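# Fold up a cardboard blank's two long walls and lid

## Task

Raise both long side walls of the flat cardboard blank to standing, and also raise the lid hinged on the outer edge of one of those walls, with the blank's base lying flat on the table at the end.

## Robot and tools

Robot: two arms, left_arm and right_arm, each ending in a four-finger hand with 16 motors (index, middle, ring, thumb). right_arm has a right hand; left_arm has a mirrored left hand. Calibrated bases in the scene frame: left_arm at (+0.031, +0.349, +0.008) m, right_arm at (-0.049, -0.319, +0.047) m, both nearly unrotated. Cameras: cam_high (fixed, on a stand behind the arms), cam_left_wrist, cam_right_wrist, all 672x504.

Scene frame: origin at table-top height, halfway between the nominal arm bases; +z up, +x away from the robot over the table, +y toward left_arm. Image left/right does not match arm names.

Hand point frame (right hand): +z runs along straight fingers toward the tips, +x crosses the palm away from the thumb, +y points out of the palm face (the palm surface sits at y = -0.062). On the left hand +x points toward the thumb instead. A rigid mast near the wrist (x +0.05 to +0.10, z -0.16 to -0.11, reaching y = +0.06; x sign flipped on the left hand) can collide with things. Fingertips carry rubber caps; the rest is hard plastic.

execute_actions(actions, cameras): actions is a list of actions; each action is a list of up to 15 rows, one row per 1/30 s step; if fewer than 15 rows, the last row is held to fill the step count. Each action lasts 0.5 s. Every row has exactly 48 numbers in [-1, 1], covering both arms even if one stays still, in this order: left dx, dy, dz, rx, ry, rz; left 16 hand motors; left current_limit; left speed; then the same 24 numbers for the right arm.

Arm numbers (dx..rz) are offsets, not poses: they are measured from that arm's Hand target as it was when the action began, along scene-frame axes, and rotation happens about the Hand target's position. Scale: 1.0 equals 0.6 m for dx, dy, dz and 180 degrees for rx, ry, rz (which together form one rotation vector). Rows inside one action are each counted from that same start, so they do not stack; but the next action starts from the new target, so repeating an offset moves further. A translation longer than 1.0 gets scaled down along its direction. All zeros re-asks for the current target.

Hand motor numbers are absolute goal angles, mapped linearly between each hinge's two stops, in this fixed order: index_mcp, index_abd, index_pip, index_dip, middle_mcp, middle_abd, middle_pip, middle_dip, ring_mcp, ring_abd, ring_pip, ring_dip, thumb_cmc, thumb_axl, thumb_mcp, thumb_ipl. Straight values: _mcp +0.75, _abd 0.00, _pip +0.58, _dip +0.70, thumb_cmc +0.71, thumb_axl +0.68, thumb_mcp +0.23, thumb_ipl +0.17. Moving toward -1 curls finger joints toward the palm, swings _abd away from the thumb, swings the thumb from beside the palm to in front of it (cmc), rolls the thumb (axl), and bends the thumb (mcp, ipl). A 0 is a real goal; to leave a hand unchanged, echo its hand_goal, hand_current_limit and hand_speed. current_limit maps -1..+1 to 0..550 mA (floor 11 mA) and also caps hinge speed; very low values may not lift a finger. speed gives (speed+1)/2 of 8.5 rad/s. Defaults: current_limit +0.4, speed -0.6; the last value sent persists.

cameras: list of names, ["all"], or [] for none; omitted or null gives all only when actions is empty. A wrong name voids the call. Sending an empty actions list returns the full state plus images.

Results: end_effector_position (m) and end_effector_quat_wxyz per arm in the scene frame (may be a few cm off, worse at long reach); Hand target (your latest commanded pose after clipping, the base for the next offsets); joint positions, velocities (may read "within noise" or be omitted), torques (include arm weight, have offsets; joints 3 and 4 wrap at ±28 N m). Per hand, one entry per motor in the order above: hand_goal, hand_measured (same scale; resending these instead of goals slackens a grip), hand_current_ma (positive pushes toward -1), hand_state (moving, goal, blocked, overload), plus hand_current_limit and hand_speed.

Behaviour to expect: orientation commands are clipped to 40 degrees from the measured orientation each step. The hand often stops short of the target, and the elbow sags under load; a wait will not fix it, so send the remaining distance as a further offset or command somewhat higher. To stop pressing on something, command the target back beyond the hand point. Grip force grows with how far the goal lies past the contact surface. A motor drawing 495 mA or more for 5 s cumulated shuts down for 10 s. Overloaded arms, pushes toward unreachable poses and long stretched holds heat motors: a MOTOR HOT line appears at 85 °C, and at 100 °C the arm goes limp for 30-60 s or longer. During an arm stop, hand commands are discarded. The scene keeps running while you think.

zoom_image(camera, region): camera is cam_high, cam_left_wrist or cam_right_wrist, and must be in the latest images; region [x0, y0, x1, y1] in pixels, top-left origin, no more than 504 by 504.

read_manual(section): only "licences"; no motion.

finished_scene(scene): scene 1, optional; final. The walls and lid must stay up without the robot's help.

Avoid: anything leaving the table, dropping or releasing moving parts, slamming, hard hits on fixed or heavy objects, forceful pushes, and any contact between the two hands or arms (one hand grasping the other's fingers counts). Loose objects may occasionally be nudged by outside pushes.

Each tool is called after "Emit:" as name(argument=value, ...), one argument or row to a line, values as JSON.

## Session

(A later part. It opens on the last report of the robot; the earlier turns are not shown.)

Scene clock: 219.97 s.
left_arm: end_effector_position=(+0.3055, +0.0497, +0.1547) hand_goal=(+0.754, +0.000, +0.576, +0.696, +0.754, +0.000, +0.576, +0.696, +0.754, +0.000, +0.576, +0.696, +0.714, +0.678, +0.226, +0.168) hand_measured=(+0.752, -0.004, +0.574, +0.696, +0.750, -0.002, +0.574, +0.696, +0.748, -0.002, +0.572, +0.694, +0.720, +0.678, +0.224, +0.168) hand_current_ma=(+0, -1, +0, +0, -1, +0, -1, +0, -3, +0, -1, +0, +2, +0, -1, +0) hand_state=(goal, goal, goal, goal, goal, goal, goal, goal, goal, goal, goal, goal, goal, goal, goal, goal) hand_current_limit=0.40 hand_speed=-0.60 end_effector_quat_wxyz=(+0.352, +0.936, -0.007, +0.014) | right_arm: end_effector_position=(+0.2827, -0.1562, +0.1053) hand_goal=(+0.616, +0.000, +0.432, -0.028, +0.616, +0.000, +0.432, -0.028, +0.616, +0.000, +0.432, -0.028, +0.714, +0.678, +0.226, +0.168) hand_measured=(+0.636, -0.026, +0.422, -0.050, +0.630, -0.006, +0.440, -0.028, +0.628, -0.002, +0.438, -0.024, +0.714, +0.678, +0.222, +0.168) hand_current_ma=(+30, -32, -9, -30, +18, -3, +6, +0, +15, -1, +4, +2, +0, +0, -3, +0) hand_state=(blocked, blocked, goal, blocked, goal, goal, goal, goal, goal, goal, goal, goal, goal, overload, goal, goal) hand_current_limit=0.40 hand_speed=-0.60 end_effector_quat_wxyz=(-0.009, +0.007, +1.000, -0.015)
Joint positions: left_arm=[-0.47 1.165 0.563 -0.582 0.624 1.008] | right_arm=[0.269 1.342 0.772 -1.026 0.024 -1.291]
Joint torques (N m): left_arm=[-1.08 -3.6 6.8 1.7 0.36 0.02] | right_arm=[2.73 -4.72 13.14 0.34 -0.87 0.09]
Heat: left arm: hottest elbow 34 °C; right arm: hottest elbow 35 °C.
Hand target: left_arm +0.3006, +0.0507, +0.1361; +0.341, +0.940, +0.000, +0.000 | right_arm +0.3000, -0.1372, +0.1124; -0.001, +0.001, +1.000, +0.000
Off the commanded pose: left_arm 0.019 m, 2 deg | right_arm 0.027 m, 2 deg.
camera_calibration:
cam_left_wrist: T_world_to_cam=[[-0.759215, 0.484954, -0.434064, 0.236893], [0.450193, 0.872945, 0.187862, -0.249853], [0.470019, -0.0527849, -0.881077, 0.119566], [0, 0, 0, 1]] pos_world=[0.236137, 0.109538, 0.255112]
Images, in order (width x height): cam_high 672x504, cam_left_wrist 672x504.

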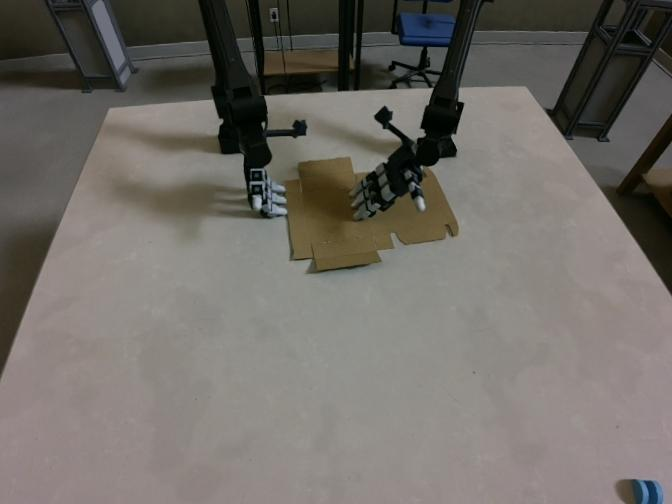

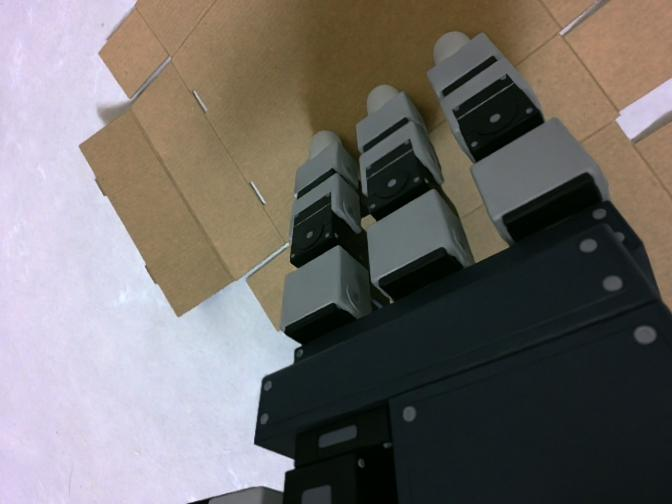

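Emit:
execute_actions(
  actions=[
    [[0,0,0,0,0,0,0.754,0,0.576,0.696,0.754,0,0.576,0.696,0.754,0,0.576,0.696,0.714,0.678,0.226,0.168,0.4,-0.6,0,0,0.015,0,0,0,0.616,0,0.431,-0.029,0.616,0,0.431,-0.029,0.616,0,0.431,-0.029,0.714,0.678,0.226,0.168,0.4,-0.6]],
    [[0,0,0,0,0,0,0.754,0,0.576,0.696,0.754,0,0.576,0.696,0.754,0,0.576,0.696,0.714,0.678,0.226,0.168,0.4,-0.6,0,0,0.015,0,0,0,0.616,0,0.431,-0.029,0.616,0,0.431,-0.029,0.616,0,0.431,-0.029,0.714,0.678,0.226,0.168,0.4,-0.6]],
  ],
  cameras=["cam_high", "cam_left_wrist"],
)

Emit:
zoom_image(
  camera="cam_high",
  region=[240, 150, 340, 250],
)

Scene clock: 226.53 s.
left_arm: end_effector_position=(+0.3055, +0.0497, +0.1547) hand_goal=(+0.754, +0.000, +0.576, +0.696, +0.754, +0.000, +0.576, +0.696, +0.754, +0.000, +0.576, +0.696, +0.714, +0.678, +0.226, +0.168) hand_measured=(+0.752, -0.004, +0.574, +0.696, +0.750, -0.002, +0.574, +0.696, +0.750, -0.002, +0.572, +0.694, +0.720, +0.678, +0.224, +0.168) hand_current_ma=(+0, -1, -1, +0, -1, +0, -1, +0, -2, +0, -1, +0, +2, +0, -1, +0) hand_state=(goal, goal, goal, goal, goal, goal, goal, goal, goal, goal, goal, goal, goal, goal, goal, goal) hand_current_limit=0.40 hand_speed=-0.60 end_effector_quat_wxyz=(+0.352, +0.936, -0.007, +0.014) | right_arm: end_effector_position=(+0.2818, -0.1528, +0.1112) hand_goal=(+0.616, +0.000, +0.432, -0.028, +0.616, +0.000, +0.432, -0.028, +0.616, +0.000, +0.432, -0.028, +0.714, +0.678, +0.226, +0.168) hand_measured=(+0.634, -0.002, +0.436, -0.034, +0.642, +0.004, +0.450, -0.022, +0.620, +0.004, +0.436, -0.024, +0.714, +0.678, +0.222, +0.168) hand_current_ma=(+24, -1, +2, -4, +43, +2, +21, +5, +2, +2, +3, +2, +0, +0, -3, +0) hand_state=(goal, goal, goal, goal, blocked, goal, goal, goal, goal, goal, goal, goal, goal, overload, goal, goal) hand_current_limit=0.40 hand_speed=-0.60 end_effector_quat_wxyz=(-0.018, +0.009, +1.000, -0.015)
Joint positions: left_arm=[-0.47 1.165 0.563 -0.582 0.624 1.008] | right_arm=[0.277 1.342 0.791 -1.062 0.019 -1.278]
Joint torques (N m): left_arm=[-1.55 -3.6 6.79 1.58 0.33 0.01] | right_arm=[1.61 -6.83 13.76 -0.46 -0.71 -0.01]
Heat: left arm: hottest elbow 33 °C; right arm: hottest elbow 35 °C.
Hand target: left_arm +0.3006, +0.0507, +0.1361; +0.341, +0.940, +0.000, +0.000 | right_arm +0.2999, -0.1372, +0.1303; +0.000, +0.001, +1.000, +0.000
Off the commanded pose: left_arm 0.019 m, 2 deg | right_arm 0.031 m, 3 deg.
camera_calibration:
cam_left_wrist: T_world_to_cam=[[-0.759215, 0.484954, -0.434064, 0.236893], [0.450193, 0.872945, 0.187862, -0.249853], [0.470019, -0.0527849, -0.881077, 0.119566], [0, 0, 0, 1]] pos_world=[0.236137, 0.109538, 0.255112]
Images, in order (width x height): cam_high 672x504, cam_left_wrist 672x504.

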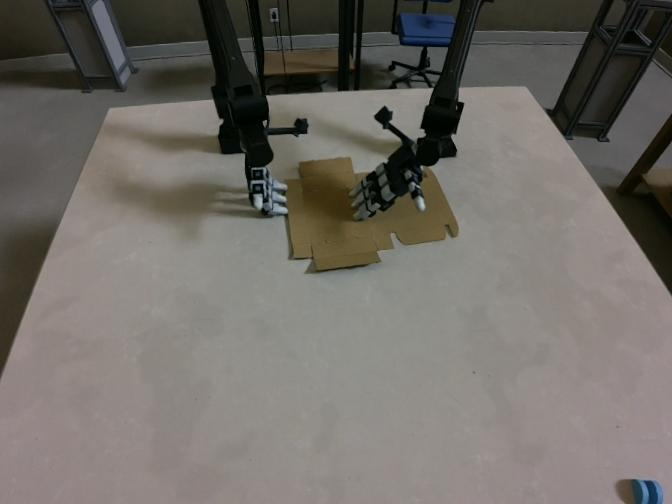

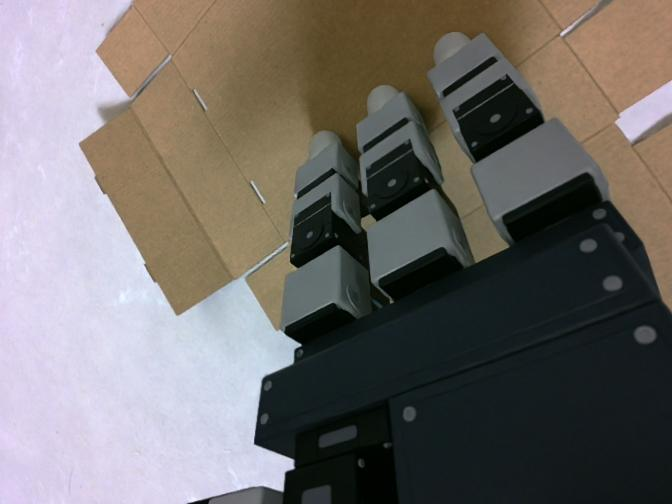

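Scaled by 5.040 from the camera's 672x504 image, which has a finer 960x720 frame.

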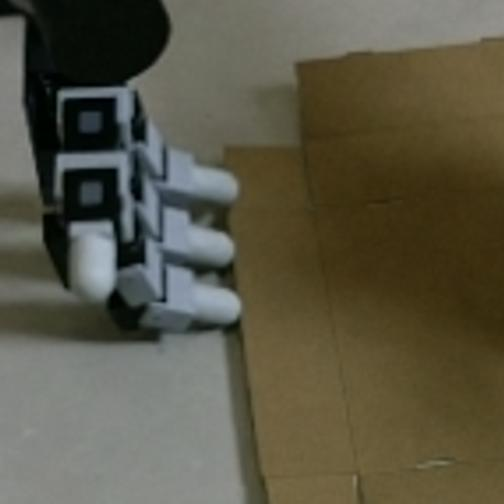

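Emit:
execute_actions(
  actions=[
    [[0,0,0.06,0,0,0,0.754,0,0.576,0.696,0.754,0,0.576,0.696,0.754,0,0.576,0.696,0.714,0.678,0.226,0.168,0.4,-0.6,0,-0.1,0.05,0,0,0,0.754,0,0.576,0.696,0.754,0,0.576,0.696,0.754,0,0.576,0.696,0.714,0.678,0.226,0.168,0.4,-0.6]],
    [[0,0.1,0.1,0,0,0,0.754,0,0.576,0.696,0.754,0,0.576,0.696,0.754,0,0.576,0.696,0.714,0.678,0.226,0.168,0.4,-0.6,0.04,-0.05,0.1,0,0,-0.2,0.754,0,0.576,0.696,0.754,0,0.576,0.696,0.754,0,0.576,0.696,0.714,0.678,0.226,0.168,0.4,-0.6]],
    [[0,0.15,0,0,0,0,0.754,0,0.576,0.696,0.754,0,0.576,0.696,0.754,0,0.576,0.696,0.714,0.678,0.226,0.168,0.4,-0.6,0.05,0,0.02,0,0,-0.2,0.754,0,0.576,0.696,0.754,0,0.576,0.696,0.754,0,0.576,0.696,0.714,0.678,0.226,0.168,0.4,-0.6]],
    [[0,0.15,0,0,0,0,0.754,0,0.576,0.696,0.754,0,0.576,0.696,0.754,0,0.576,0.696,0.714,0.678,0.226,0.168,0.4,-0.6,0.05,0,0,0,0,-0.2,0.754,0,0.576,0.696,0.754,0,0.576,0.696,0.754,0,0.576,0.696,0.714,0.678,0.226,0.168,0.4,-0.6]],
    [[0,0,0,0,0,0,0.754,0,0.576,0.696,0.754,0,0.576,0.696,0.754,0,0.576,0.696,0.714,0.678,0.226,0.168,0.4,-0.6,0.05,0.05,-0.05,0,0,-0.2,0.754,0,0.576,0.696,0.754,0,0.576,0.696,0.754,0,0.576,0.696,0.714,0.678,0.226,0.168,0.4,-0.6]],
    [[0,0,0,0,0,0,0.754,0,0.576,0.696,0.754,0,0.576,0.696,0.754,0,0.576,0.696,0.714,0.678,0.226,0.168,0.4,-0.6,0.05,0.05,-0.05,0,0,-0.18,0.754,0,0.576,0.696,0.754,0,0.576,0.696,0.754,0,0.576,0.696,0.714,0.678,0.226,0.168,0.4,-0.6]],
  ],
  cameras=["all"],
)

Scene clock: 289.33 s.
left_arm: end_effector_position=(+0.2897, +0.2828, +0.2199) hand_goal=(+0.754, +0.000, +0.576, +0.696, +0.754, +0.000, +0.576, +0.696, +0.754, +0.000, +0.576, +0.696, +0.714, +0.678, +0.226, +0.168) hand_measured=(+0.758, +0.002, +0.576, +0.694, +0.758, +0.002, +0.574, +0.694, +0.758, +0.002, +0.576, +0.694, +0.718, +0.678, +0.222, +0.168) hand_current_ma=(+2, +1, +0, -1, +2, +1, +0, +0, +2, +0, +0, +0, +2, +0, -2, +0) hand_state=(goal, goal, goal, goal, goal, goal, goal, goal, goal, goal, goal, goal, goal, goal, goal, goal) hand_current_limit=0.40 hand_speed=-0.60 end_effector_quat_wxyz=(+0.339, +0.940, +0.017, -0.014) | right_arm: end_effector_position=(+0.4269, -0.1711, +0.1630) hand_goal=(+0.754, +0.000, +0.576, +0.696, +0.754, +0.000, +0.576, +0.696, +0.754, +0.000, +0.576, +0.696, +0.714, +0.678, +0.226, +0.168) hand_measured=(+0.752, +0.002, +0.574, +0.694, +0.752, +0.002, +0.574, +0.694, +0.758, +0.000, +0.578, +0.696, +0.712, +0.678, +0.222, +0.168) hand_current_ma=(-2, +1, -1, -1, -1, +1, -2, -1, +2, +0, +1, +0, +0, +0, -3, +0) hand_state=(goal, goal, goal, goal, goal, goal, goal, goal, goal, goal, goal, goal, goal, overload, goal, goal) hand_current_limit=0.40 hand_speed=-0.60 end_effector_quat_wxyz=(+0.001, +0.999, +0.042, -0.010)
Joint positions: left_arm=[0.417 1.153 0.77 -1.541 0.61 2.084] | right_arm=[0.449 1.832 1.523 -1.281 -0.005 1.932]
Joint torques (N m): left_arm=[0.26 -3.9 12.57 -0.66 0.74 0.13] | right_arm=[-0.32 -13.74 14.98 -0.64 0.18 0.07]
Heat: left arm: hottest elbow 33 °C; right arm: hottest elbow 36 °C.
Hand target: left_arm +0.3006, +0.2907, +0.2321; +0.341, +0.940, +0.000, +0.000 | right_arm +0.4439, -0.1673, +0.1724; +0.000, +1.000, +0.031, +0.001
Off the commanded pose: left_arm 0.018 m, 2 deg | right_arm 0.020 m, 2 deg.
joint sent to its limit (left arm) — joint 6 (wrist roll), upper limit. The joint targets still meet the commanded pose.
camera_calibration:
cam_left_wrist: T_world_to_cam=[[-0.7991, 0.476226, -0.366944, 0.139439], [0.44102, 0.879148, 0.180556, -0.45601], [0.408584, -0.0175473, -0.912552, 0.211516], [0, 0, 0, 1]] pos_world=[0.226113, 0.338207, 0.326521]
cam_right_wrist: T_world_to_cam=[[-0.747869, -0.662539, 0.0416532, 0.233723], [-0.442042, 0.54382, 0.713343, 0.120798], [-0.495269, 0.515075, -0.699576, 0.539458], [0, 0, 0, 1]] pos_world=[0.495369, -0.188703, 0.281486]

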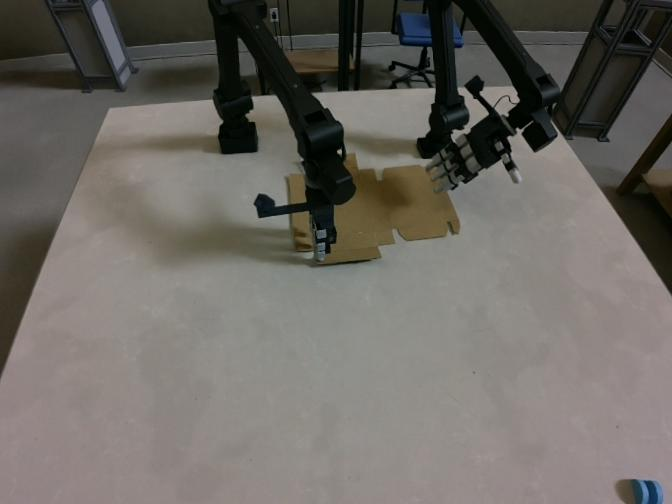

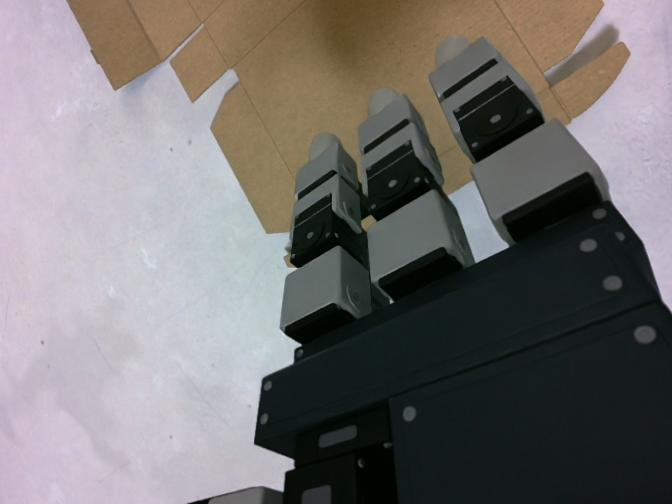

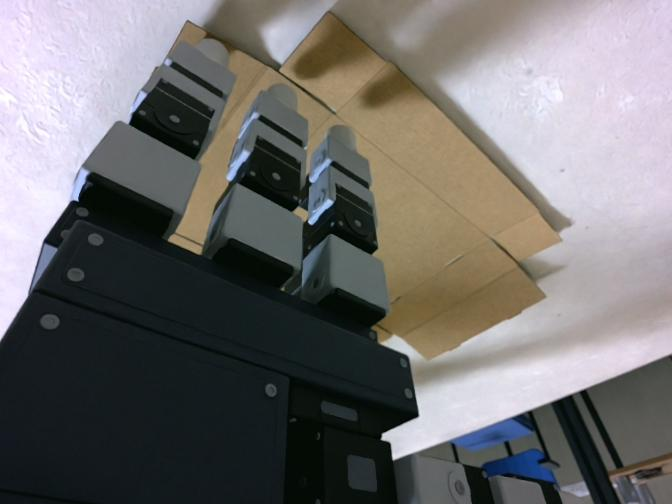

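Emit:
zoom_image(
  camera="cam_right_wrist",
  region=[180, 0, 420, 180],
)

Emit:
zoom_image(
  camera="cam_right_wrist",
  region=[370, 60, 610, 380],
)

Emit:
zoom_image(
  camera="cam_left_wrist",
  region=[400, 0, 672, 200],
)

Scaled by 2.100 from the camera's 672x504 image, which has a finer 960x720 frame.

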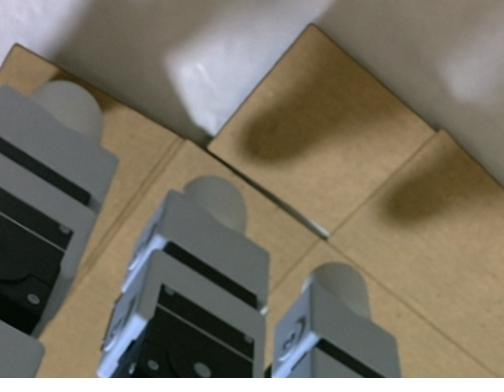

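Scaled by 1.575 from the camera's 672x504 image, which has a finer 960x720 frame.

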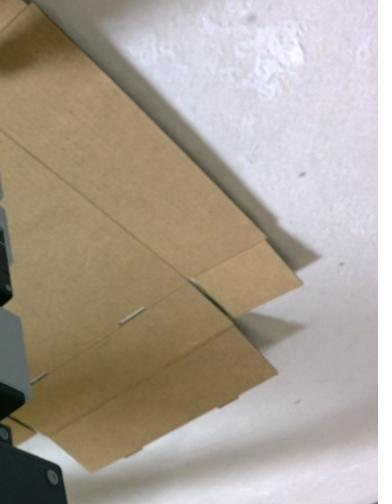

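Scaled by 1.853 from the camera's 672x504 image, which has a finer 960x720 frame.

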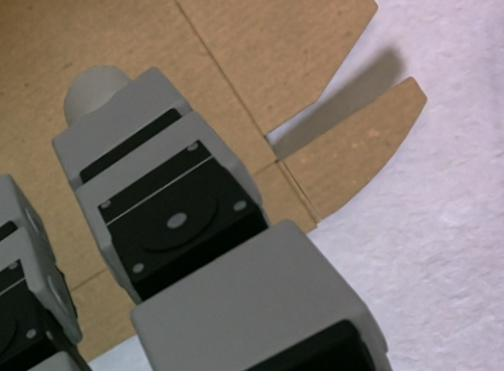

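Emit:
zoom_image(
  camera="cam_high",
  region=[270, 150, 350, 270],
)

Emit:
zoom_image(
  camera="cam_high",
  region=[360, 145, 480, 265],
)

Scaled by 4.200 from the camera's 672x504 image, which has a finer 960x720 frame.

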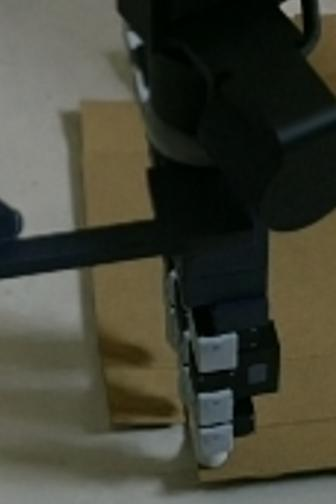

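Scaled by 4.200 from the camera's 672x504 image, which has a finer 960x720 frame.

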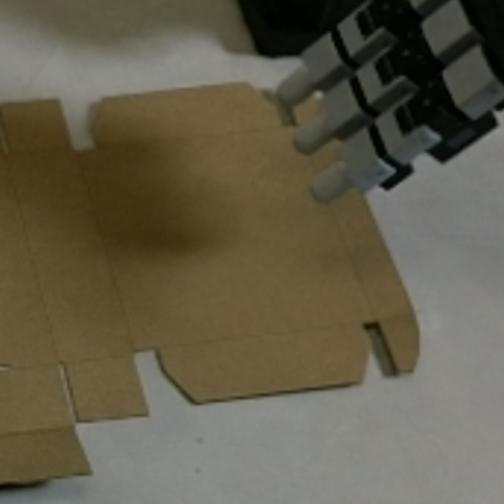

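Emit:
execute_actions(
  actions=[
    [[0,-0.13,0,0,0,0,0.754,0,0.576,0.696,0.754,0,0.576,0.696,0.754,0,0.576,0.696,0.714,0.678,0.226,0.168,0.4,-0.6,0,-0.1,0.08,0,0,0.1,0.753,0,0.431,-0.246,0.753,0,0.431,-0.246,0.753,0,0.431,-0.246,0.714,0.678,0.226,0.168,0.4,-0.6]],
    [[0,-0.13,0,0,0,0,0.754,0,0.576,0.696,0.754,0,0.576,0.696,0.754,0,0.576,0.696,0.714,0.678,0.226,0.168,0.4,-0.6,0,-0.05,0,0,0,0.18,0.753,0,0.431,-0.246,0.753,0,0.431,-0.246,0.753,0,0.431,-0.246,0.714,0.678,0.226,0.168,0.4,-0.6]],
    [[0,-0.14,0,0,0,0,0.754,0,0.576,0.696,0.754,0,0.576,0.696,0.754,0,0.576,0.696,0.714,0.678,0.226,0.168,0.4,-0.6,0,0,0,0,0,0.2,0.753,0,0.431,-0.246,0.753,0,0.431,-0.246,0.753,0,0.431,-0.246,0.714,0.678,0.226,0.168,0.4,-0.6]],
    [[0,0,-0.08,0,0,0,0.754,0,0.576,0.696,0.754,0,0.576,0.696,0.754,0,0.576,0.696,0.714,0.678,0.226,0.168,0.4,-0.6,-0.03,0,-0.05,0,0,0.2,0.753,0,0.431,-0.246,0.753,0,0.431,-0.246,0.753,0,0.431,-0.246,0.714,0.678,0.226,0.168,0.4,-0.6]],
    [[0,0,-0.04,0,0,0,0.754,0,0.576,0.696,0.754,0,0.576,0.696,0.754,0,0.576,0.696,0.714,0.678,0.226,0.168,0.4,-0.6,-0.027,0.03,-0.05,0,0,0.2,0.753,0,0.431,-0.246,0.753,0,0.431,-0.246,0.753,0,0.431,-0.246,0.714,0.678,0.226,0.168,0.4,-0.6]],
    [[0,0,-0.03,0,0,0,0.754,0,0.576,0.696,0.754,0,0.576,0.696,0.754,0,0.576,0.696,0.714,0.678,0.226,0.168,0.4,-0.6,0,0.02,-0.05,0,0,0.1,0.753,0,0.431,-0.246,0.753,0,0.431,-0.246,0.753,0,0.431,-0.246,0.714,0.678,0.226,0.168,0.4,-0.6]],
  ],
  cameras=["cam_high"],
)

Emit:
zoom_image(
  camera="cam_high",
  region=[230, 180, 350, 280],
)

Scene clock: 337.77 s.
left_arm: end_effector_position=(+0.3044, +0.0509, +0.1554) hand_goal=(+0.754, +0.000, +0.576, +0.696, +0.754, +0.000, +0.576, +0.696, +0.754, +0.000, +0.576, +0.696, +0.714, +0.678, +0.226, +0.168) hand_measured=(+0.752, +0.000, +0.572, +0.694, +0.754, +0.000, +0.574, +0.694, +0.754, -0.002, +0.576, +0.694, +0.722, +0.678, +0.222, +0.168) hand_current_ma=(+0, +0, -1, -1, +0, +0, -1, -1, +0, +0, +0, +0, +4, +0, -1, +0) hand_state=(goal, goal, goal, goal, goal, goal, goal, goal, goal, goal, goal, goal, goal, goal, goal, goal) hand_current_limit=0.40 hand_speed=-0.60 end_effector_quat_wxyz=(+0.348, +0.938, -0.004, +0.010) | right_arm: end_effector_position=(+0.3855, -0.2259, +0.1167) hand_goal=(+0.754, +0.000, +0.432, -0.246, +0.754, +0.000, +0.432, -0.246, +0.754, +0.000, +0.432, -0.246, +0.714, +0.678, +0.226, +0.168) hand_measured=(+0.752, +0.000, +0.434, -0.242, +0.752, +0.000, +0.434, -0.242, +0.752, +0.000, +0.434, -0.242, +0.714, +0.678, +0.222, +0.168) hand_current_ma=(-1, +0, +1, +2, -1, +0, +1, +2, +0, +0, +1, +2, +0, +0, -4, +0) hand_state=(goal, goal, goal, goal, goal, goal, goal, goal, goal, goal, goal, goal, goal, overload, goal, goal) hand_current_limit=0.40 hand_speed=-0.60 end_effector_quat_wxyz=(-0.024, +0.003, +1.000, -0.004)
Joint positions: left_arm=[-0.47 1.158 0.568 -0.606 0.619 1.008] | right_arm=[0.028 1.577 1.055 -1.099 0.006 -1.54]
Joint torques (N m): left_arm=[-1.26 -4.54 7.32 1.59 0.56 0.06] | right_arm=[-0.38 -9.76 13.61 0.24 -0.14 -0.09]
Heat: left arm: hottest elbow 35 °C; right arm: hottest elbow 41 °C.
Hand target: left_arm +0.3006, +0.0507, +0.1420; +0.341, +0.940, +0.000, +0.000 | right_arm +0.4097, -0.2272, +0.1304; -0.001, +0.001, +1.000, +0.000
Off the commanded pose: left_arm 0.014 m, 2 deg | right_arm 0.028 m, 3 deg.
Images, in order (width x height): cam_high 672x504.

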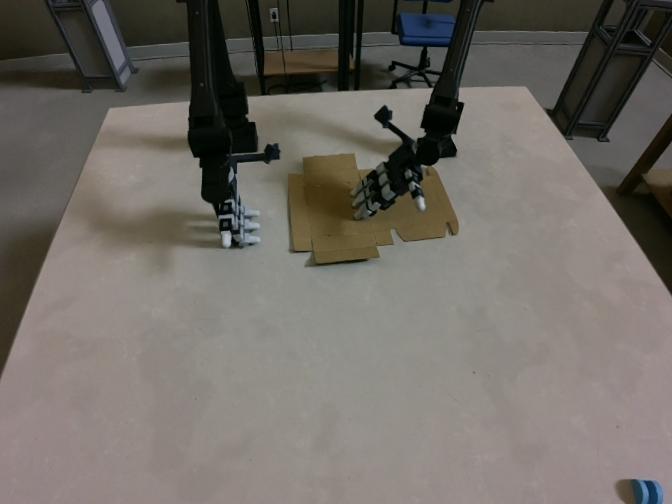

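Scaled by 4.200 from the camera's 672x504 image, which has a finer 960x720 frame.

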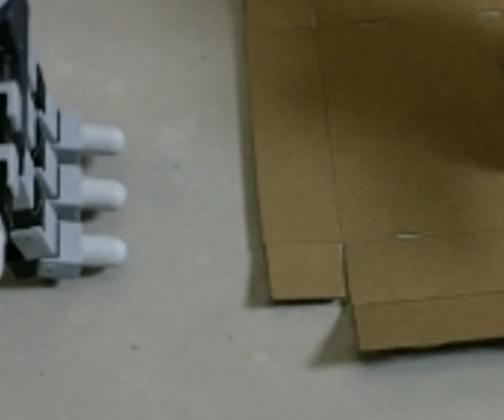

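Emit:
execute_actions(
  actions=[
    [[0,0,0,0,0,0,0.754,0,0.576,0.696,0.754,0,0.576,0.696,0.754,0,0.576,0.696,0.714,0.678,0.226,0.168,0.4,-0.6,0.02,0.05,-0.01,0,0,0,0.753,0,0.431,-0.246,0.753,0,0.431,-0.246,0.753,0,0.431,-0.246,0.714,0.678,0.226,0.168,0.4,-0.6]],
    [[0,0,0,0,0,0,0.754,0,0.576,0.696,0.754,0,0.576,0.696,0.754,0,0.576,0.696,0.714,0.678,0.226,0.168,0.4,-0.6,0.012,0.067,-0.01,0,0,0,0.753,0,0.431,-0.246,0.753,0,0.431,-0.246,0.753,0,0.431,-0.246,0.714,0.678,0.226,0.168,0.4,-0.6]],
  ],
  cameras=["cam_high"],
)

Emit:
zoom_image(
  camera="cam_high",
  region=[230, 180, 350, 280],
)

Scene clock: 347.30 s.
left_arm: end_effector_position=(+0.3044, +0.0509, +0.1554) hand_goal=(+0.754, +0.000, +0.576, +0.696, +0.754, +0.000, +0.576, +0.696, +0.754, +0.000, +0.576, +0.696, +0.714, +0.678, +0.226, +0.168) hand_measured=(+0.752, +0.000, +0.572, +0.694, +0.754, +0.000, +0.574, +0.694, +0.754, -0.002, +0.576, +0.694, +0.722, +0.678, +0.222, +0.168) hand_current_ma=(+0, +0, -1, -1, +0, +0, -1, -1, +0, +0, +0, +0, +4, +0, -1, +0) hand_state=(goal, goal, goal, goal, goal, goal, goal, goal, goal, goal, goal, goal, goal, goal, goal, goal) hand_current_limit=0.40 hand_speed=-0.60 end_effector_quat_wxyz=(+0.348, +0.938, -0.004, +0.010) | right_arm: end_effector_position=(+0.4028, -0.1601, +0.1094) hand_goal=(+0.754, +0.000, +0.432, -0.246, +0.754, +0.000, +0.432, -0.246, +0.754, +0.000, +0.432, -0.246, +0.714, +0.678, +0.226, +0.168) hand_measured=(+0.752, -0.004, +0.430, -0.248, +0.752, +0.000, +0.434, -0.242, +0.752, +0.000, +0.434, -0.242, +0.714, +0.678, +0.222, +0.168) hand_current_ma=(-1, -2, -1, -1, -1, +0, +1, +2, +0, +0, +1, +2, +0, +0, -4, +0) hand_state=(goal, goal, goal, goal, goal, goal, goal, goal, goal, goal, goal, goal, goal, overload, goal, goal) hand_current_limit=0.40 hand_speed=-0.60 end_effector_quat_wxyz=(-0.020, -0.006, +1.000, -0.003)
Joint positions: left_arm=[-0.47 1.158 0.568 -0.606 0.619 1.008] | right_arm=[0.175 1.641 1.114 -1.084 0 -1.412]
Joint torques (N m): left_arm=[-2.26 -4.19 7.5 1.8 0.52 -0.01] | right_arm=[0.26 -9.82 13.78 0.18 -0.03 0.03]
Heat: left arm: hottest elbow 34 °C; right arm: hottest elbow 40 °C.
Hand target: left_arm +0.3006, +0.0507, +0.1420; +0.341, +0.940, +0.000, +0.000 | right_arm +0.4289, -0.1570, +0.1184; -0.001, +0.001, +1.000, +0.000
Off the commanded pose: left_arm 0.014 m, 2 deg | right_arm 0.028 m, 2 deg.
Images, in order (width x height): cam_high 672x504.

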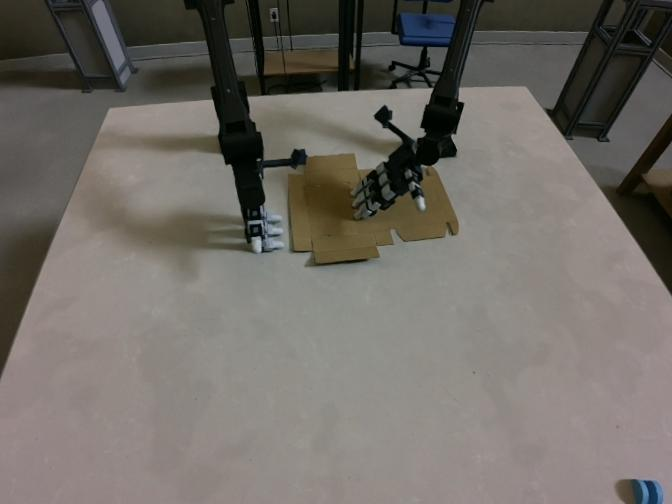

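Scaled by 4.200 from the camera's 672x504 image, which has a finer 960x720 frame.

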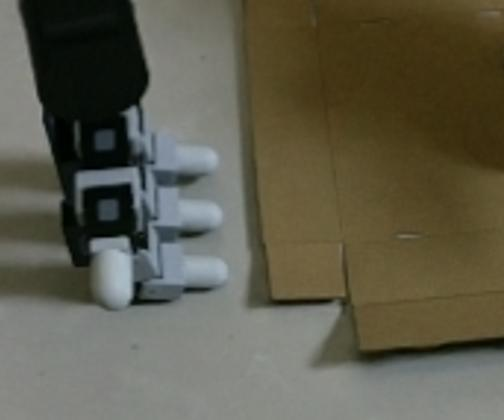

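Emit:
execute_actions(
  actions=[
    [[0,0,0,0,0,0,0.754,0,0.576,0.696,0.754,0,0.576,0.696,0.754,0,0.576,0.696,0.714,0.678,0.226,0.168,0.4,-0.6,-0.01,0.03,0,0,0,0,0.753,0,0.431,-0.246,0.753,0,0.431,-0.246,0.753,0,0.431,-0.246,0.714,0.678,0.226,0.168,0.4,-0.6]],
    [[0,0,0,0,0,0,0.754,0,0.576,0.696,0.754,0,0.576,0.696,0.754,0,0.576,0.696,0.714,0.678,0.226,0.168,0.4,-0.6,0,0.03,0,0,0,0,0.753,0,0.431,-0.246,0.753,0,0.431,-0.246,0.753,0,0.431,-0.246,0.714,0.678,0.226,0.168,0.4,-0.6]],
  ],
  cameras=["cam_high"],
)

Emit:
zoom_image(
  camera="cam_high",
  region=[230, 180, 350, 280],
)

Scene clock: 354.80 s.
left_arm: end_effector_position=(+0.3044, +0.0509, +0.1554) hand_goal=(+0.754, +0.000, +0.576, +0.696, +0.754, +0.000, +0.576, +0.696, +0.754, +0.000, +0.576, +0.696, +0.714, +0.678, +0.226, +0.168) hand_measured=(+0.754, -0.002, +0.572, +0.694, +0.754, -0.002, +0.574, +0.694, +0.754, -0.004, +0.576, +0.694, +0.722, +0.678, +0.222, +0.168) hand_current_ma=(+0, +0, -1, -1, +0, -1, -1, -1, +0, -1, +0, +0, +4, +0, -1, +0) hand_state=(goal, goal, goal, goal, goal, goal, goal, goal, goal, goal, goal, goal, goal, goal, goal, goal) hand_current_limit=0.40 hand_speed=-0.60 end_effector_quat_wxyz=(+0.348, +0.938, -0.004, +0.010) | right_arm: end_effector_position=(+0.4005, -0.1307, +0.1097) hand_goal=(+0.754, +0.000, +0.432, -0.246, +0.754, +0.000, +0.432, -0.246, +0.754, +0.000, +0.432, -0.246, +0.714, +0.678, +0.226, +0.168) hand_measured=(+0.760, -0.002, +0.432, -0.248, +0.766, +0.004, +0.438, -0.242, +0.752, +0.000, +0.434, -0.242, +0.714, +0.678, +0.222, +0.168) hand_current_ma=(+4, -1, +0, -2, +13, +1, +4, +2, +0, +0, +1, +2, +0, +0, -4, +0) hand_state=(goal, goal, goal, goal, goal, goal, goal, goal, goal, goal, goal, goal, goal, overload, goal, goal) hand_current_limit=0.40 hand_speed=-0.60 end_effector_quat_wxyz=(-0.017, +0.000, +1.000, -0.008)
Joint positions: left_arm=[-0.47 1.158 0.568 -0.606 0.619 1.008] | right_arm=[0.246 1.644 1.121 -1.084 0.006 -1.329]
Joint torques (N m): left_arm=[-2.02 -3.19 7.28 1.58 0.52 -0.07] | right_arm=[1.03 -10.17 13.61 0.06 -0.22 0.09]
Heat: left arm: hottest elbow 34 °C; right arm: hottest elbow 40 °C.
Hand target: left_arm +0.3006, +0.0507, +0.1420; +0.341, +0.940, +0.000, +0.000 | right_arm +0.4228, -0.1211, +0.1184; -0.001, +0.001, +1.000, +0.000
Off the commanded pose: left_arm 0.014 m, 2 deg | right_arm 0.026 m, 2 deg.
Images, in order (width x height): cam_high 672x504.

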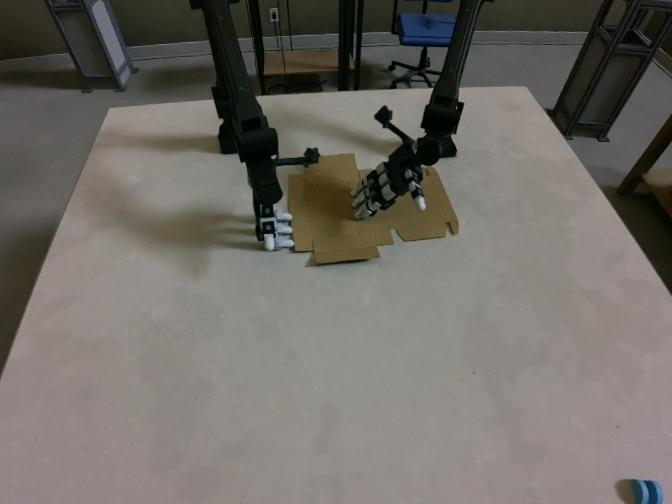

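Scaled by 4.200 from the camera's 672x504 image, which has a finer 960x720 frame.

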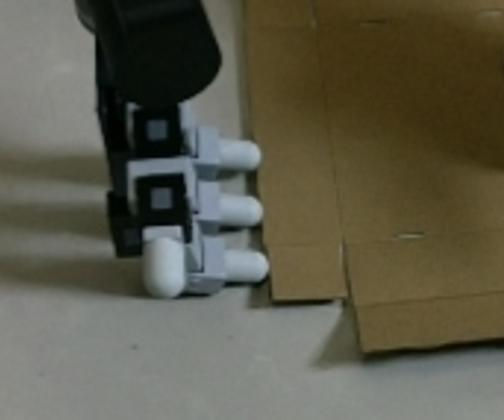

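Emit:
execute_actions(
  actions=[
    [[0,0,0,0,0,0,0.754,0,0.576,0.696,0.754,0,0.576,0.696,0.754,0,0.576,0.696,0.714,0.678,0.226,0.168,0.4,-0.6,0,0.02,0,0,0,0,0.753,0,0.431,-0.246,0.753,0,0.431,-0.246,0.753,0,0.431,-0.246,0.714,0.678,0.226,0.168,0.4,-0.6]],
  ],
  cameras=["cam_high", "cam_left_wrist"],
)

Emit:
zoom_image(
  camera="cam_high",
  region=[230, 180, 350, 280],
)

Scene clock: 358.37 s.
left_arm: end_effector_position=(+0.3045, +0.0509, +0.1554) hand_goal=(+0.754, +0.000, +0.576, +0.696, +0.754, +0.000, +0.576, +0.696, +0.754, +0.000, +0.576, +0.696, +0.714, +0.678, +0.226, +0.168) hand_measured=(+0.754, -0.002, +0.574, +0.694, +0.754, -0.004, +0.574, +0.694, +0.754, -0.004, +0.576, +0.694, +0.722, +0.678, +0.222, +0.168) hand_current_ma=(+0, -1, +0, +0, +0, -1, -1, -1, +0, -1, +0, +0, +4, +0, -1, +0) hand_state=(goal, goal, goal, goal, goal, goal, goal, goal, goal, goal, goal, goal, goal, goal, goal, goal) hand_current_limit=0.40 hand_speed=-0.60 end_effector_quat_wxyz=(+0.348, +0.937, -0.004, +0.010) | right_arm: end_effector_position=(+0.4025, -0.1269, +0.1098) hand_goal=(+0.754, +0.000, +0.432, -0.246, +0.754, +0.000, +0.432, -0.246, +0.754, +0.000, +0.432, -0.246, +0.714, +0.678, +0.226, +0.168) hand_measured=(+0.768, -0.010, +0.432, -0.250, +0.776, +0.002, +0.442, -0.242, +0.752, +0.000, +0.434, -0.242, +0.714, +0.678, +0.222, +0.168) hand_current_ma=(+16, -7, +0, -3, +34, +0, +10, +2, +0, +0, +1, +2, +0, +0, -4, +0) hand_state=(goal, goal, goal, goal, blocked, goal, goal, goal, goal, goal, goal, goal, goal, overload, goal, goal) hand_current_limit=0.40 hand_speed=-0.60 end_effector_quat_wxyz=(-0.015, +0.007, +1.000, -0.011)
Joint positions: left_arm=[-0.47 1.158 0.568 -0.606 0.619 1.008] | right_arm=[0.257 1.646 1.125 -1.084 0.013 -1.303]
Joint torques (N m): left_arm=[-2.02 -3.9 7.17 1.54 0.55 -0.03] | right_arm=[1.85 -9.47 14.08 0.06 -0.47 0.07]
Heat: left arm: hottest elbow 34 °C; right arm: hottest elbow 40 °C.
Hand target: left_arm +0.3006, +0.0507, +0.1420; +0.341, +0.940, +0.000, +0.000 | right_arm +0.4228, -0.1090, +0.1183; -0.001, +0.001, +1.000, +0.000
Off the commanded pose: left_arm 0.014 m, 2 deg | right_arm 0.028 m, 2 deg.
camera_calibration:
cam_left_wrist: T_world_to_cam=[[-0.764403, 0.487414, -0.422036, 0.235382], [0.45024, 0.872087, 0.191695, -0.251111], [0.461488, -0.0434852, -0.88608, 0.123633], [0, 0, 0, 1]] pos_world=[0.235932, 0.109639, 0.257026]
Images, in order (width x height): cam_high 672x504, cam_left_wrist 672x504.

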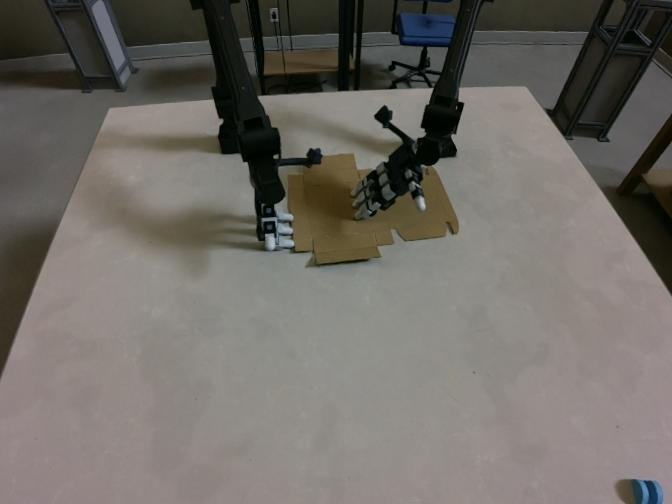

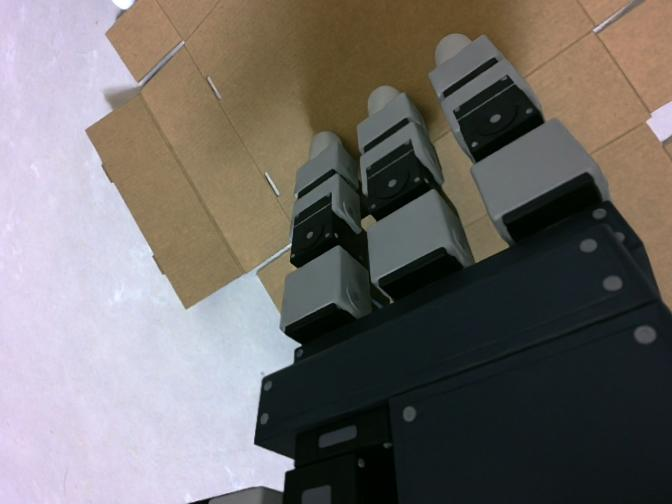

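Scaled by 4.200 from the camera's 672x504 image, which has a finer 960x720 frame.

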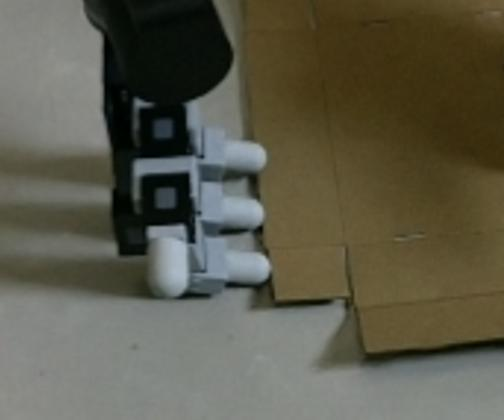

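Emit:
execute_actions(
  actions=[
    [[0,0,0,0,0,0,0.754,0,0.576,0.696,0.754,0,0.576,0.696,0.754,0,0.576,0.696,0.714,0.678,0.226,0.168,0.4,-0.6,0,0.005,0.015,0,0,0,0.753,0,0.431,-0.246,0.753,0,0.431,-0.246,0.753,0,0.431,-0.246,0.714,0.678,0.226,0.168,0.4,-0.6]],
    [[0,0,0,0,0,0,0.754,0,0.576,0.696,0.754,0,0.576,0.696,0.754,0,0.576,0.696,0.714,0.678,0.226,0.168,0.4,-0.6,0,0.005,0.015,0,0,0,0.753,0,0.431,-0.246,0.753,0,0.431,-0.246,0.753,0,0.431,-0.246,0.714,0.678,0.226,0.168,0.4,-0.6]],
  ],
  cameras=["cam_high"],
)

Emit:
zoom_image(
  camera="cam_high",
  region=[230, 180, 350, 280],
)

Scene clock: 391.80 s.
left_arm: end_effector_position=(+0.3048, +0.0508, +0.1555) hand_goal=(+0.754, +0.000, +0.576, +0.696, +0.754, +0.000, +0.576, +0.696, +0.754, +0.000, +0.576, +0.696, +0.714, +0.678, +0.226, +0.168) hand_measured=(+0.756, -0.006, +0.576, +0.696, +0.754, -0.004, +0.574, +0.694, +0.754, -0.004, +0.576, +0.694, +0.722, +0.678, +0.222, +0.168) hand_current_ma=(+0, -3, +0, +0, +0, -2, -1, -1, +0, -1, +0, +0, +4, +0, -1, +0) hand_state=(goal, goal, goal, goal, goal, goal, goal, goal, goal, goal, goal, goal, goal, goal, goal, goal) hand_current_limit=0.40 hand_speed=-0.60 end_effector_quat_wxyz=(+0.348, +0.937, -0.004, +0.011) | right_arm: end_effector_position=(+0.4052, -0.1223, +0.1185) hand_goal=(+0.754, +0.000, +0.432, -0.246, +0.754, +0.000, +0.432, -0.246, +0.754, +0.000, +0.432, -0.246, +0.714, +0.678, +0.226, +0.168) hand_measured=(+0.770, -0.004, +0.438, -0.246, +0.786, +0.006, +0.448, -0.242, +0.752, +0.000, +0.434, -0.242, +0.714, +0.678, +0.222, +0.168) hand_current_ma=(+19, -2, +5, +0, +58, +3, +20, +2, +0, +0, +1, +2, +0, +0, -4, +0) hand_state=(goal, goal, goal, goal, blocked, goal, goal, goal, goal, goal, goal, goal, goal, overload, goal, goal) hand_current_limit=0.40 hand_speed=-0.60 end_effector_quat_wxyz=(-0.018, +0.010, +1.000, -0.014)
Joint positions: left_arm=[-0.47 1.158 0.568 -0.604 0.618 1.008] | right_arm=[0.267 1.647 1.153 -1.12 0.016 -1.287]
Joint torques (N m): left_arm=[-2.67 -4.19 7.08 1.59 0.57 -0.01] | right_arm=[1.9 -10.99 14.38 -0.43 -0.57 0.01]
Heat: left arm: hottest elbow 33 °C; right arm: hottest elbow 41 °C.
Hand target: left_arm +0.3006, +0.0507, +0.1420; +0.341, +0.940, +0.000, +0.000 | right_arm +0.4229, -0.1031, +0.1363; -0.001, +0.001, +1.000, +0.000
Off the commanded pose: left_arm 0.014 m, 2 deg | right_arm 0.032 m, 3 deg.
Images, in order (width x height): cam_high 672x504.

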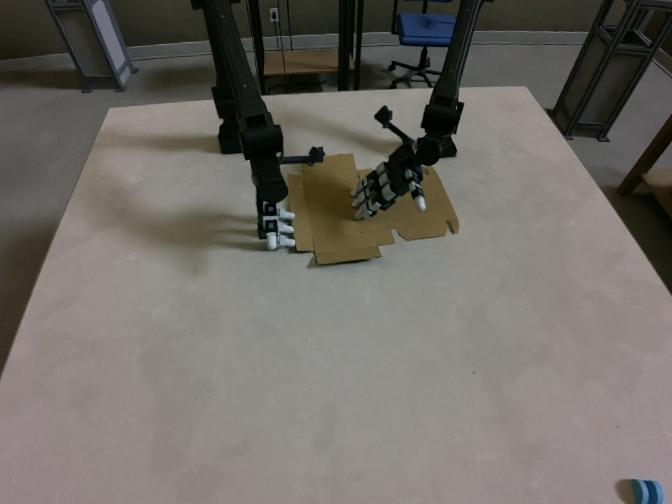

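Scaled by 4.200 from the camera's 672x504 image, which has a finer 960x720 frame.

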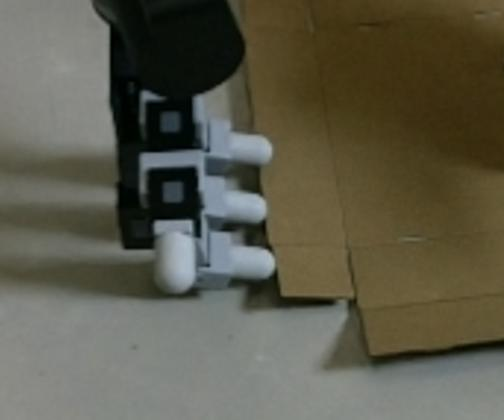

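Emit:
zoom_image(
  camera="cam_high",
  region=[270, 205, 330, 265],
)

Scaled by 8.400 from the camera's 672x504 image, which has a finer 960x720 frame.

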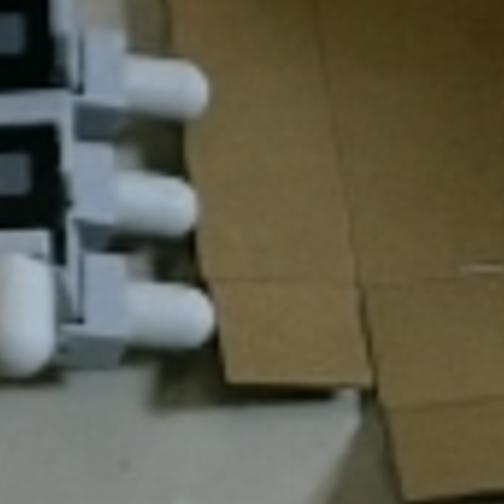

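Emit:
execute_actions(
  actions=[
    [[0,0,0,0,0,0,0.754,0,0.576,0.696,0.754,0,0.576,0.696,0.754,0,0.576,0.696,0.714,0.678,0.226,0.168,0.4,-0.6,0,0.005,0.015,0,0,0,0.753,0,0.431,-0.246,0.753,0,0.431,-0.246,0.753,0,0.431,-0.246,0.714,0.678,0.226,0.168,0.4,-0.6]],
    [[0,0,0,0,0,0,0.754,0,0.576,0.696,0.754,0,0.576,0.696,0.754,0,0.576,0.696,0.714,0.678,0.226,0.168,0.4,-0.6,0,0.005,0.015,0,0,0,0.753,0,0.431,-0.246,0.753,0,0.431,-0.246,0.753,0,0.431,-0.246,0.714,0.678,0.226,0.168,0.4,-0.6]],
  ],
  cameras=["cam_high"],
)

Emit:
zoom_image(
  camera="cam_high",
  region=[270, 205, 330, 265],
)

Scene clock: 399.27 s.
left_arm: end_effector_position=(+0.3048, +0.0508, +0.1555) hand_goal=(+0.754, +0.000, +0.576, +0.696, +0.754, +0.000, +0.576, +0.696, +0.754, +0.000, +0.576, +0.696, +0.714, +0.678, +0.226, +0.168) hand_measured=(+0.756, -0.006, +0.576, +0.696, +0.754, -0.004, +0.574, +0.694, +0.754, -0.004, +0.576, +0.694, +0.722, +0.678, +0.222, +0.168) hand_current_ma=(+0, -3, +0, +0, +0, -2, -1, -1, +0, -1, +0, +0, +4, +0, -1, +0) hand_state=(goal, goal, goal, goal, goal, goal, goal, goal, goal, goal, goal, goal, goal, goal, goal, goal) hand_current_limit=0.40 hand_speed=-0.60 end_effector_quat_wxyz=(+0.348, +0.937, -0.004, +0.011) | right_arm: end_effector_position=(+0.4057, -0.1175, +0.1284) hand_goal=(+0.754, +0.000, +0.432, -0.246, +0.754, +0.000, +0.432, -0.246, +0.754, +0.000, +0.432, -0.246, +0.714, +0.678, +0.226, +0.168) hand_measured=(+0.770, -0.002, +0.438, -0.246, +0.790, +0.008, +0.452, -0.242, +0.752, +0.000, +0.434, -0.242, +0.714, +0.678, +0.222, +0.168) hand_current_ma=(+22, -1, +5, +0, +69, +6, +26, +2, +0, +0, +1, +2, +0, +0, -4, +0) hand_state=(goal, goal, goal, goal, blocked, goal, goal, goal, goal, goal, goal, goal, goal, overload, goal, goal) hand_current_limit=0.40 hand_speed=-0.60 end_effector_quat_wxyz=(-0.025, +0.011, +0.999, -0.017)
Joint positions: left_arm=[-0.47 1.158 0.568 -0.604 0.618 1.008] | right_arm=[0.278 1.647 1.184 -1.167 0.018 -1.274]
Joint torques (N m): left_arm=[-1.38 -3.9 7.15 1.68 0.61 -0.02] | right_arm=[2.43 -12.34 14.53 -0.44 -0.62 -0.01]
Heat: left arm: hottest elbow 33 °C; right arm: hottest elbow 41 °C.
Hand target: left_arm +0.3006, +0.0507, +0.1420; +0.341, +0.940, +0.000, +0.000 | right_arm +0.4228, -0.0970, +0.1543; -0.001, +0.001, +1.000, -0.001
Off the commanded pose: left_arm 0.014 m, 2 deg | right_arm 0.037 m, 4 deg.
Images, in order (width x height): cam_high 672x504.

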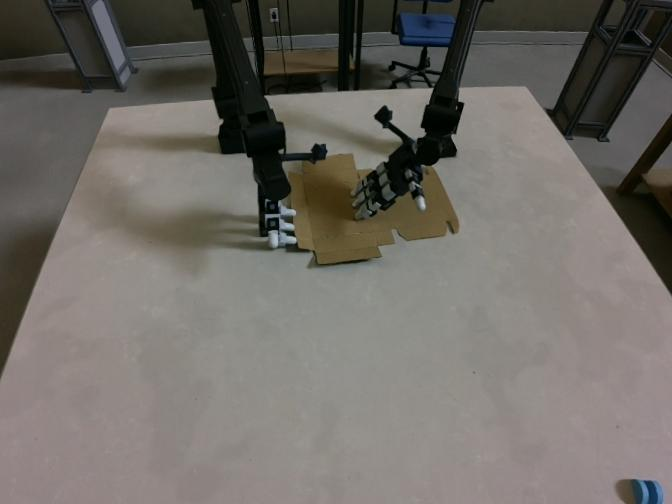

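Scaled by 8.400 from the camera's 672x504 image, which has a finer 960x720 frame.

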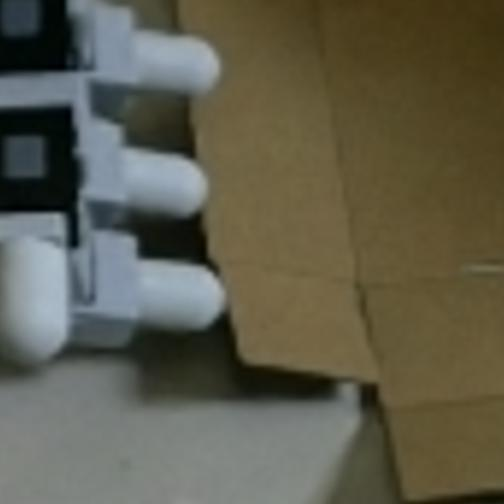

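Emit:
execute_actions(
  actions=[
    [[0,0,0,0,0,0,0.754,0,0.576,0.696,0.754,0,0.576,0.696,0.754,0,0.576,0.696,0.714,0.678,0.226,0.168,0.4,-0.6,0,0.01,0.015,0,0,0,0.753,0,0.431,-0.246,0.753,0,0.431,-0.246,0.753,0,0.431,-0.246,0.714,0.678,0.226,0.168,0.4,-0.6]],
    [[0,0,0,0,0,0,0.754,0,0.576,0.696,0.754,0,0.576,0.696,0.754,0,0.576,0.696,0.714,0.678,0.226,0.168,0.4,-0.6,0,0.013,0.015,0,0,0,0.753,0,0.431,-0.246,0.753,0,0.431,-0.246,0.753,0,0.431,-0.246,0.714,0.678,0.226,0.168,0.4,-0.6]],
  ],
  cameras=["cam_high"],
)

Emit:
zoom_image(
  camera="cam_high",
  region=[270, 205, 330, 265],
)

Scene clock: 407.43 s.
left_arm: end_effector_position=(+0.3050, +0.0508, +0.1555) hand_goal=(+0.754, +0.000, +0.576, +0.696, +0.754, +0.000, +0.576, +0.696, +0.754, +0.000, +0.576, +0.696, +0.714, +0.678, +0.226, +0.168) hand_measured=(+0.756, -0.010, +0.578, +0.698, +0.756, -0.004, +0.574, +0.694, +0.754, -0.004, +0.576, +0.694, +0.722, +0.678, +0.222, +0.168) hand_current_ma=(+1, -5, +0, +1, +0, -2, -1, -1, +0, -1, +0, +0, +4, +0, -1, +0) hand_state=(goal, goal, goal, goal, goal, goal, goal, goal, goal, goal, goal, goal, goal, goal, goal, goal) hand_current_limit=0.40 hand_speed=-0.60 end_effector_quat_wxyz=(+0.348, +0.938, -0.004, +0.012) | right_arm: end_effector_position=(+0.4070, -0.1063, +0.1417) hand_goal=(+0.754, +0.000, +0.432, -0.246, +0.754, +0.000, +0.432, -0.246, +0.754, +0.000, +0.432, -0.246, +0.714, +0.678, +0.226, +0.168) hand_measured=(+0.772, -0.002, +0.438, -0.246, +0.800, +0.010, +0.456, -0.242, +0.752, +0.000, +0.434, -0.242, +0.714, +0.678, +0.222, +0.168) hand_current_ma=(+24, -1, +5, +0, +100, +8, +34, +2, +0, +0, +1, +2, +0, +0, -4, +0) hand_state=(goal, goal, goal, goal, blocked, goal, blocked, goal, goal, goal, goal, goal, goal, overload, goal, goal) hand_current_limit=0.40 hand_speed=-0.60 end_effector_quat_wxyz=(-0.029, +0.012, +0.999, -0.021)
Joint positions: left_arm=[-0.47 1.158 0.568 -0.603 0.617 1.008] | right_arm=[0.303 1.647 1.225 -1.217 0.022 -1.246]
Joint torques (N m): left_arm=[-1.26 -4.25 7.32 1.74 0.59 -0.05] | right_arm=[2.32 -13.16 14.68 -0.49 -0.74 -0.01]
Heat: left arm: hottest elbow 33 °C; right arm: hottest elbow 40 °C.
Hand target: left_arm +0.3006, +0.0507, +0.1421; +0.341, +0.940, +0.000, +0.000 | right_arm +0.4229, -0.0832, +0.1724; -0.001, +0.001, +1.000, -0.001
Off the commanded pose: left_arm 0.014 m, 2 deg | right_arm 0.042 m, 4 deg.
Images, in order (width x height): cam_high 672x504.

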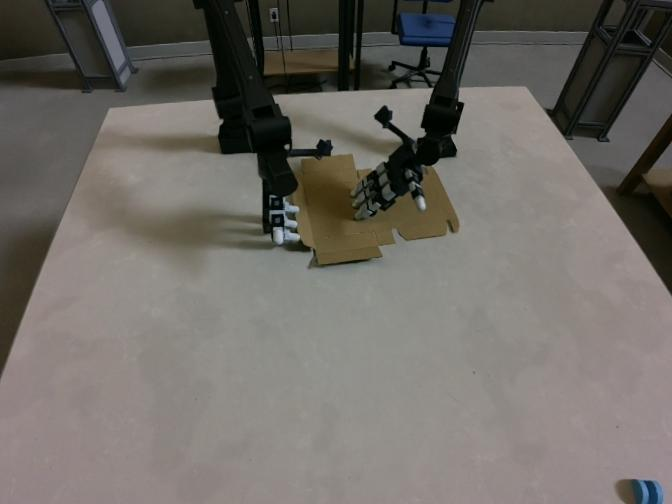

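Scaled by 8.400 from the camera's 672x504 image, which has a finer 960x720 frame.

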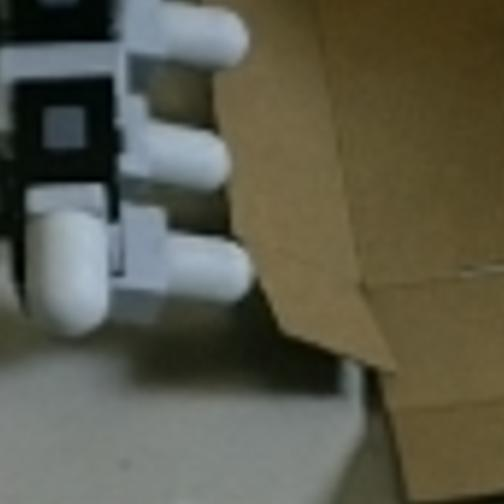

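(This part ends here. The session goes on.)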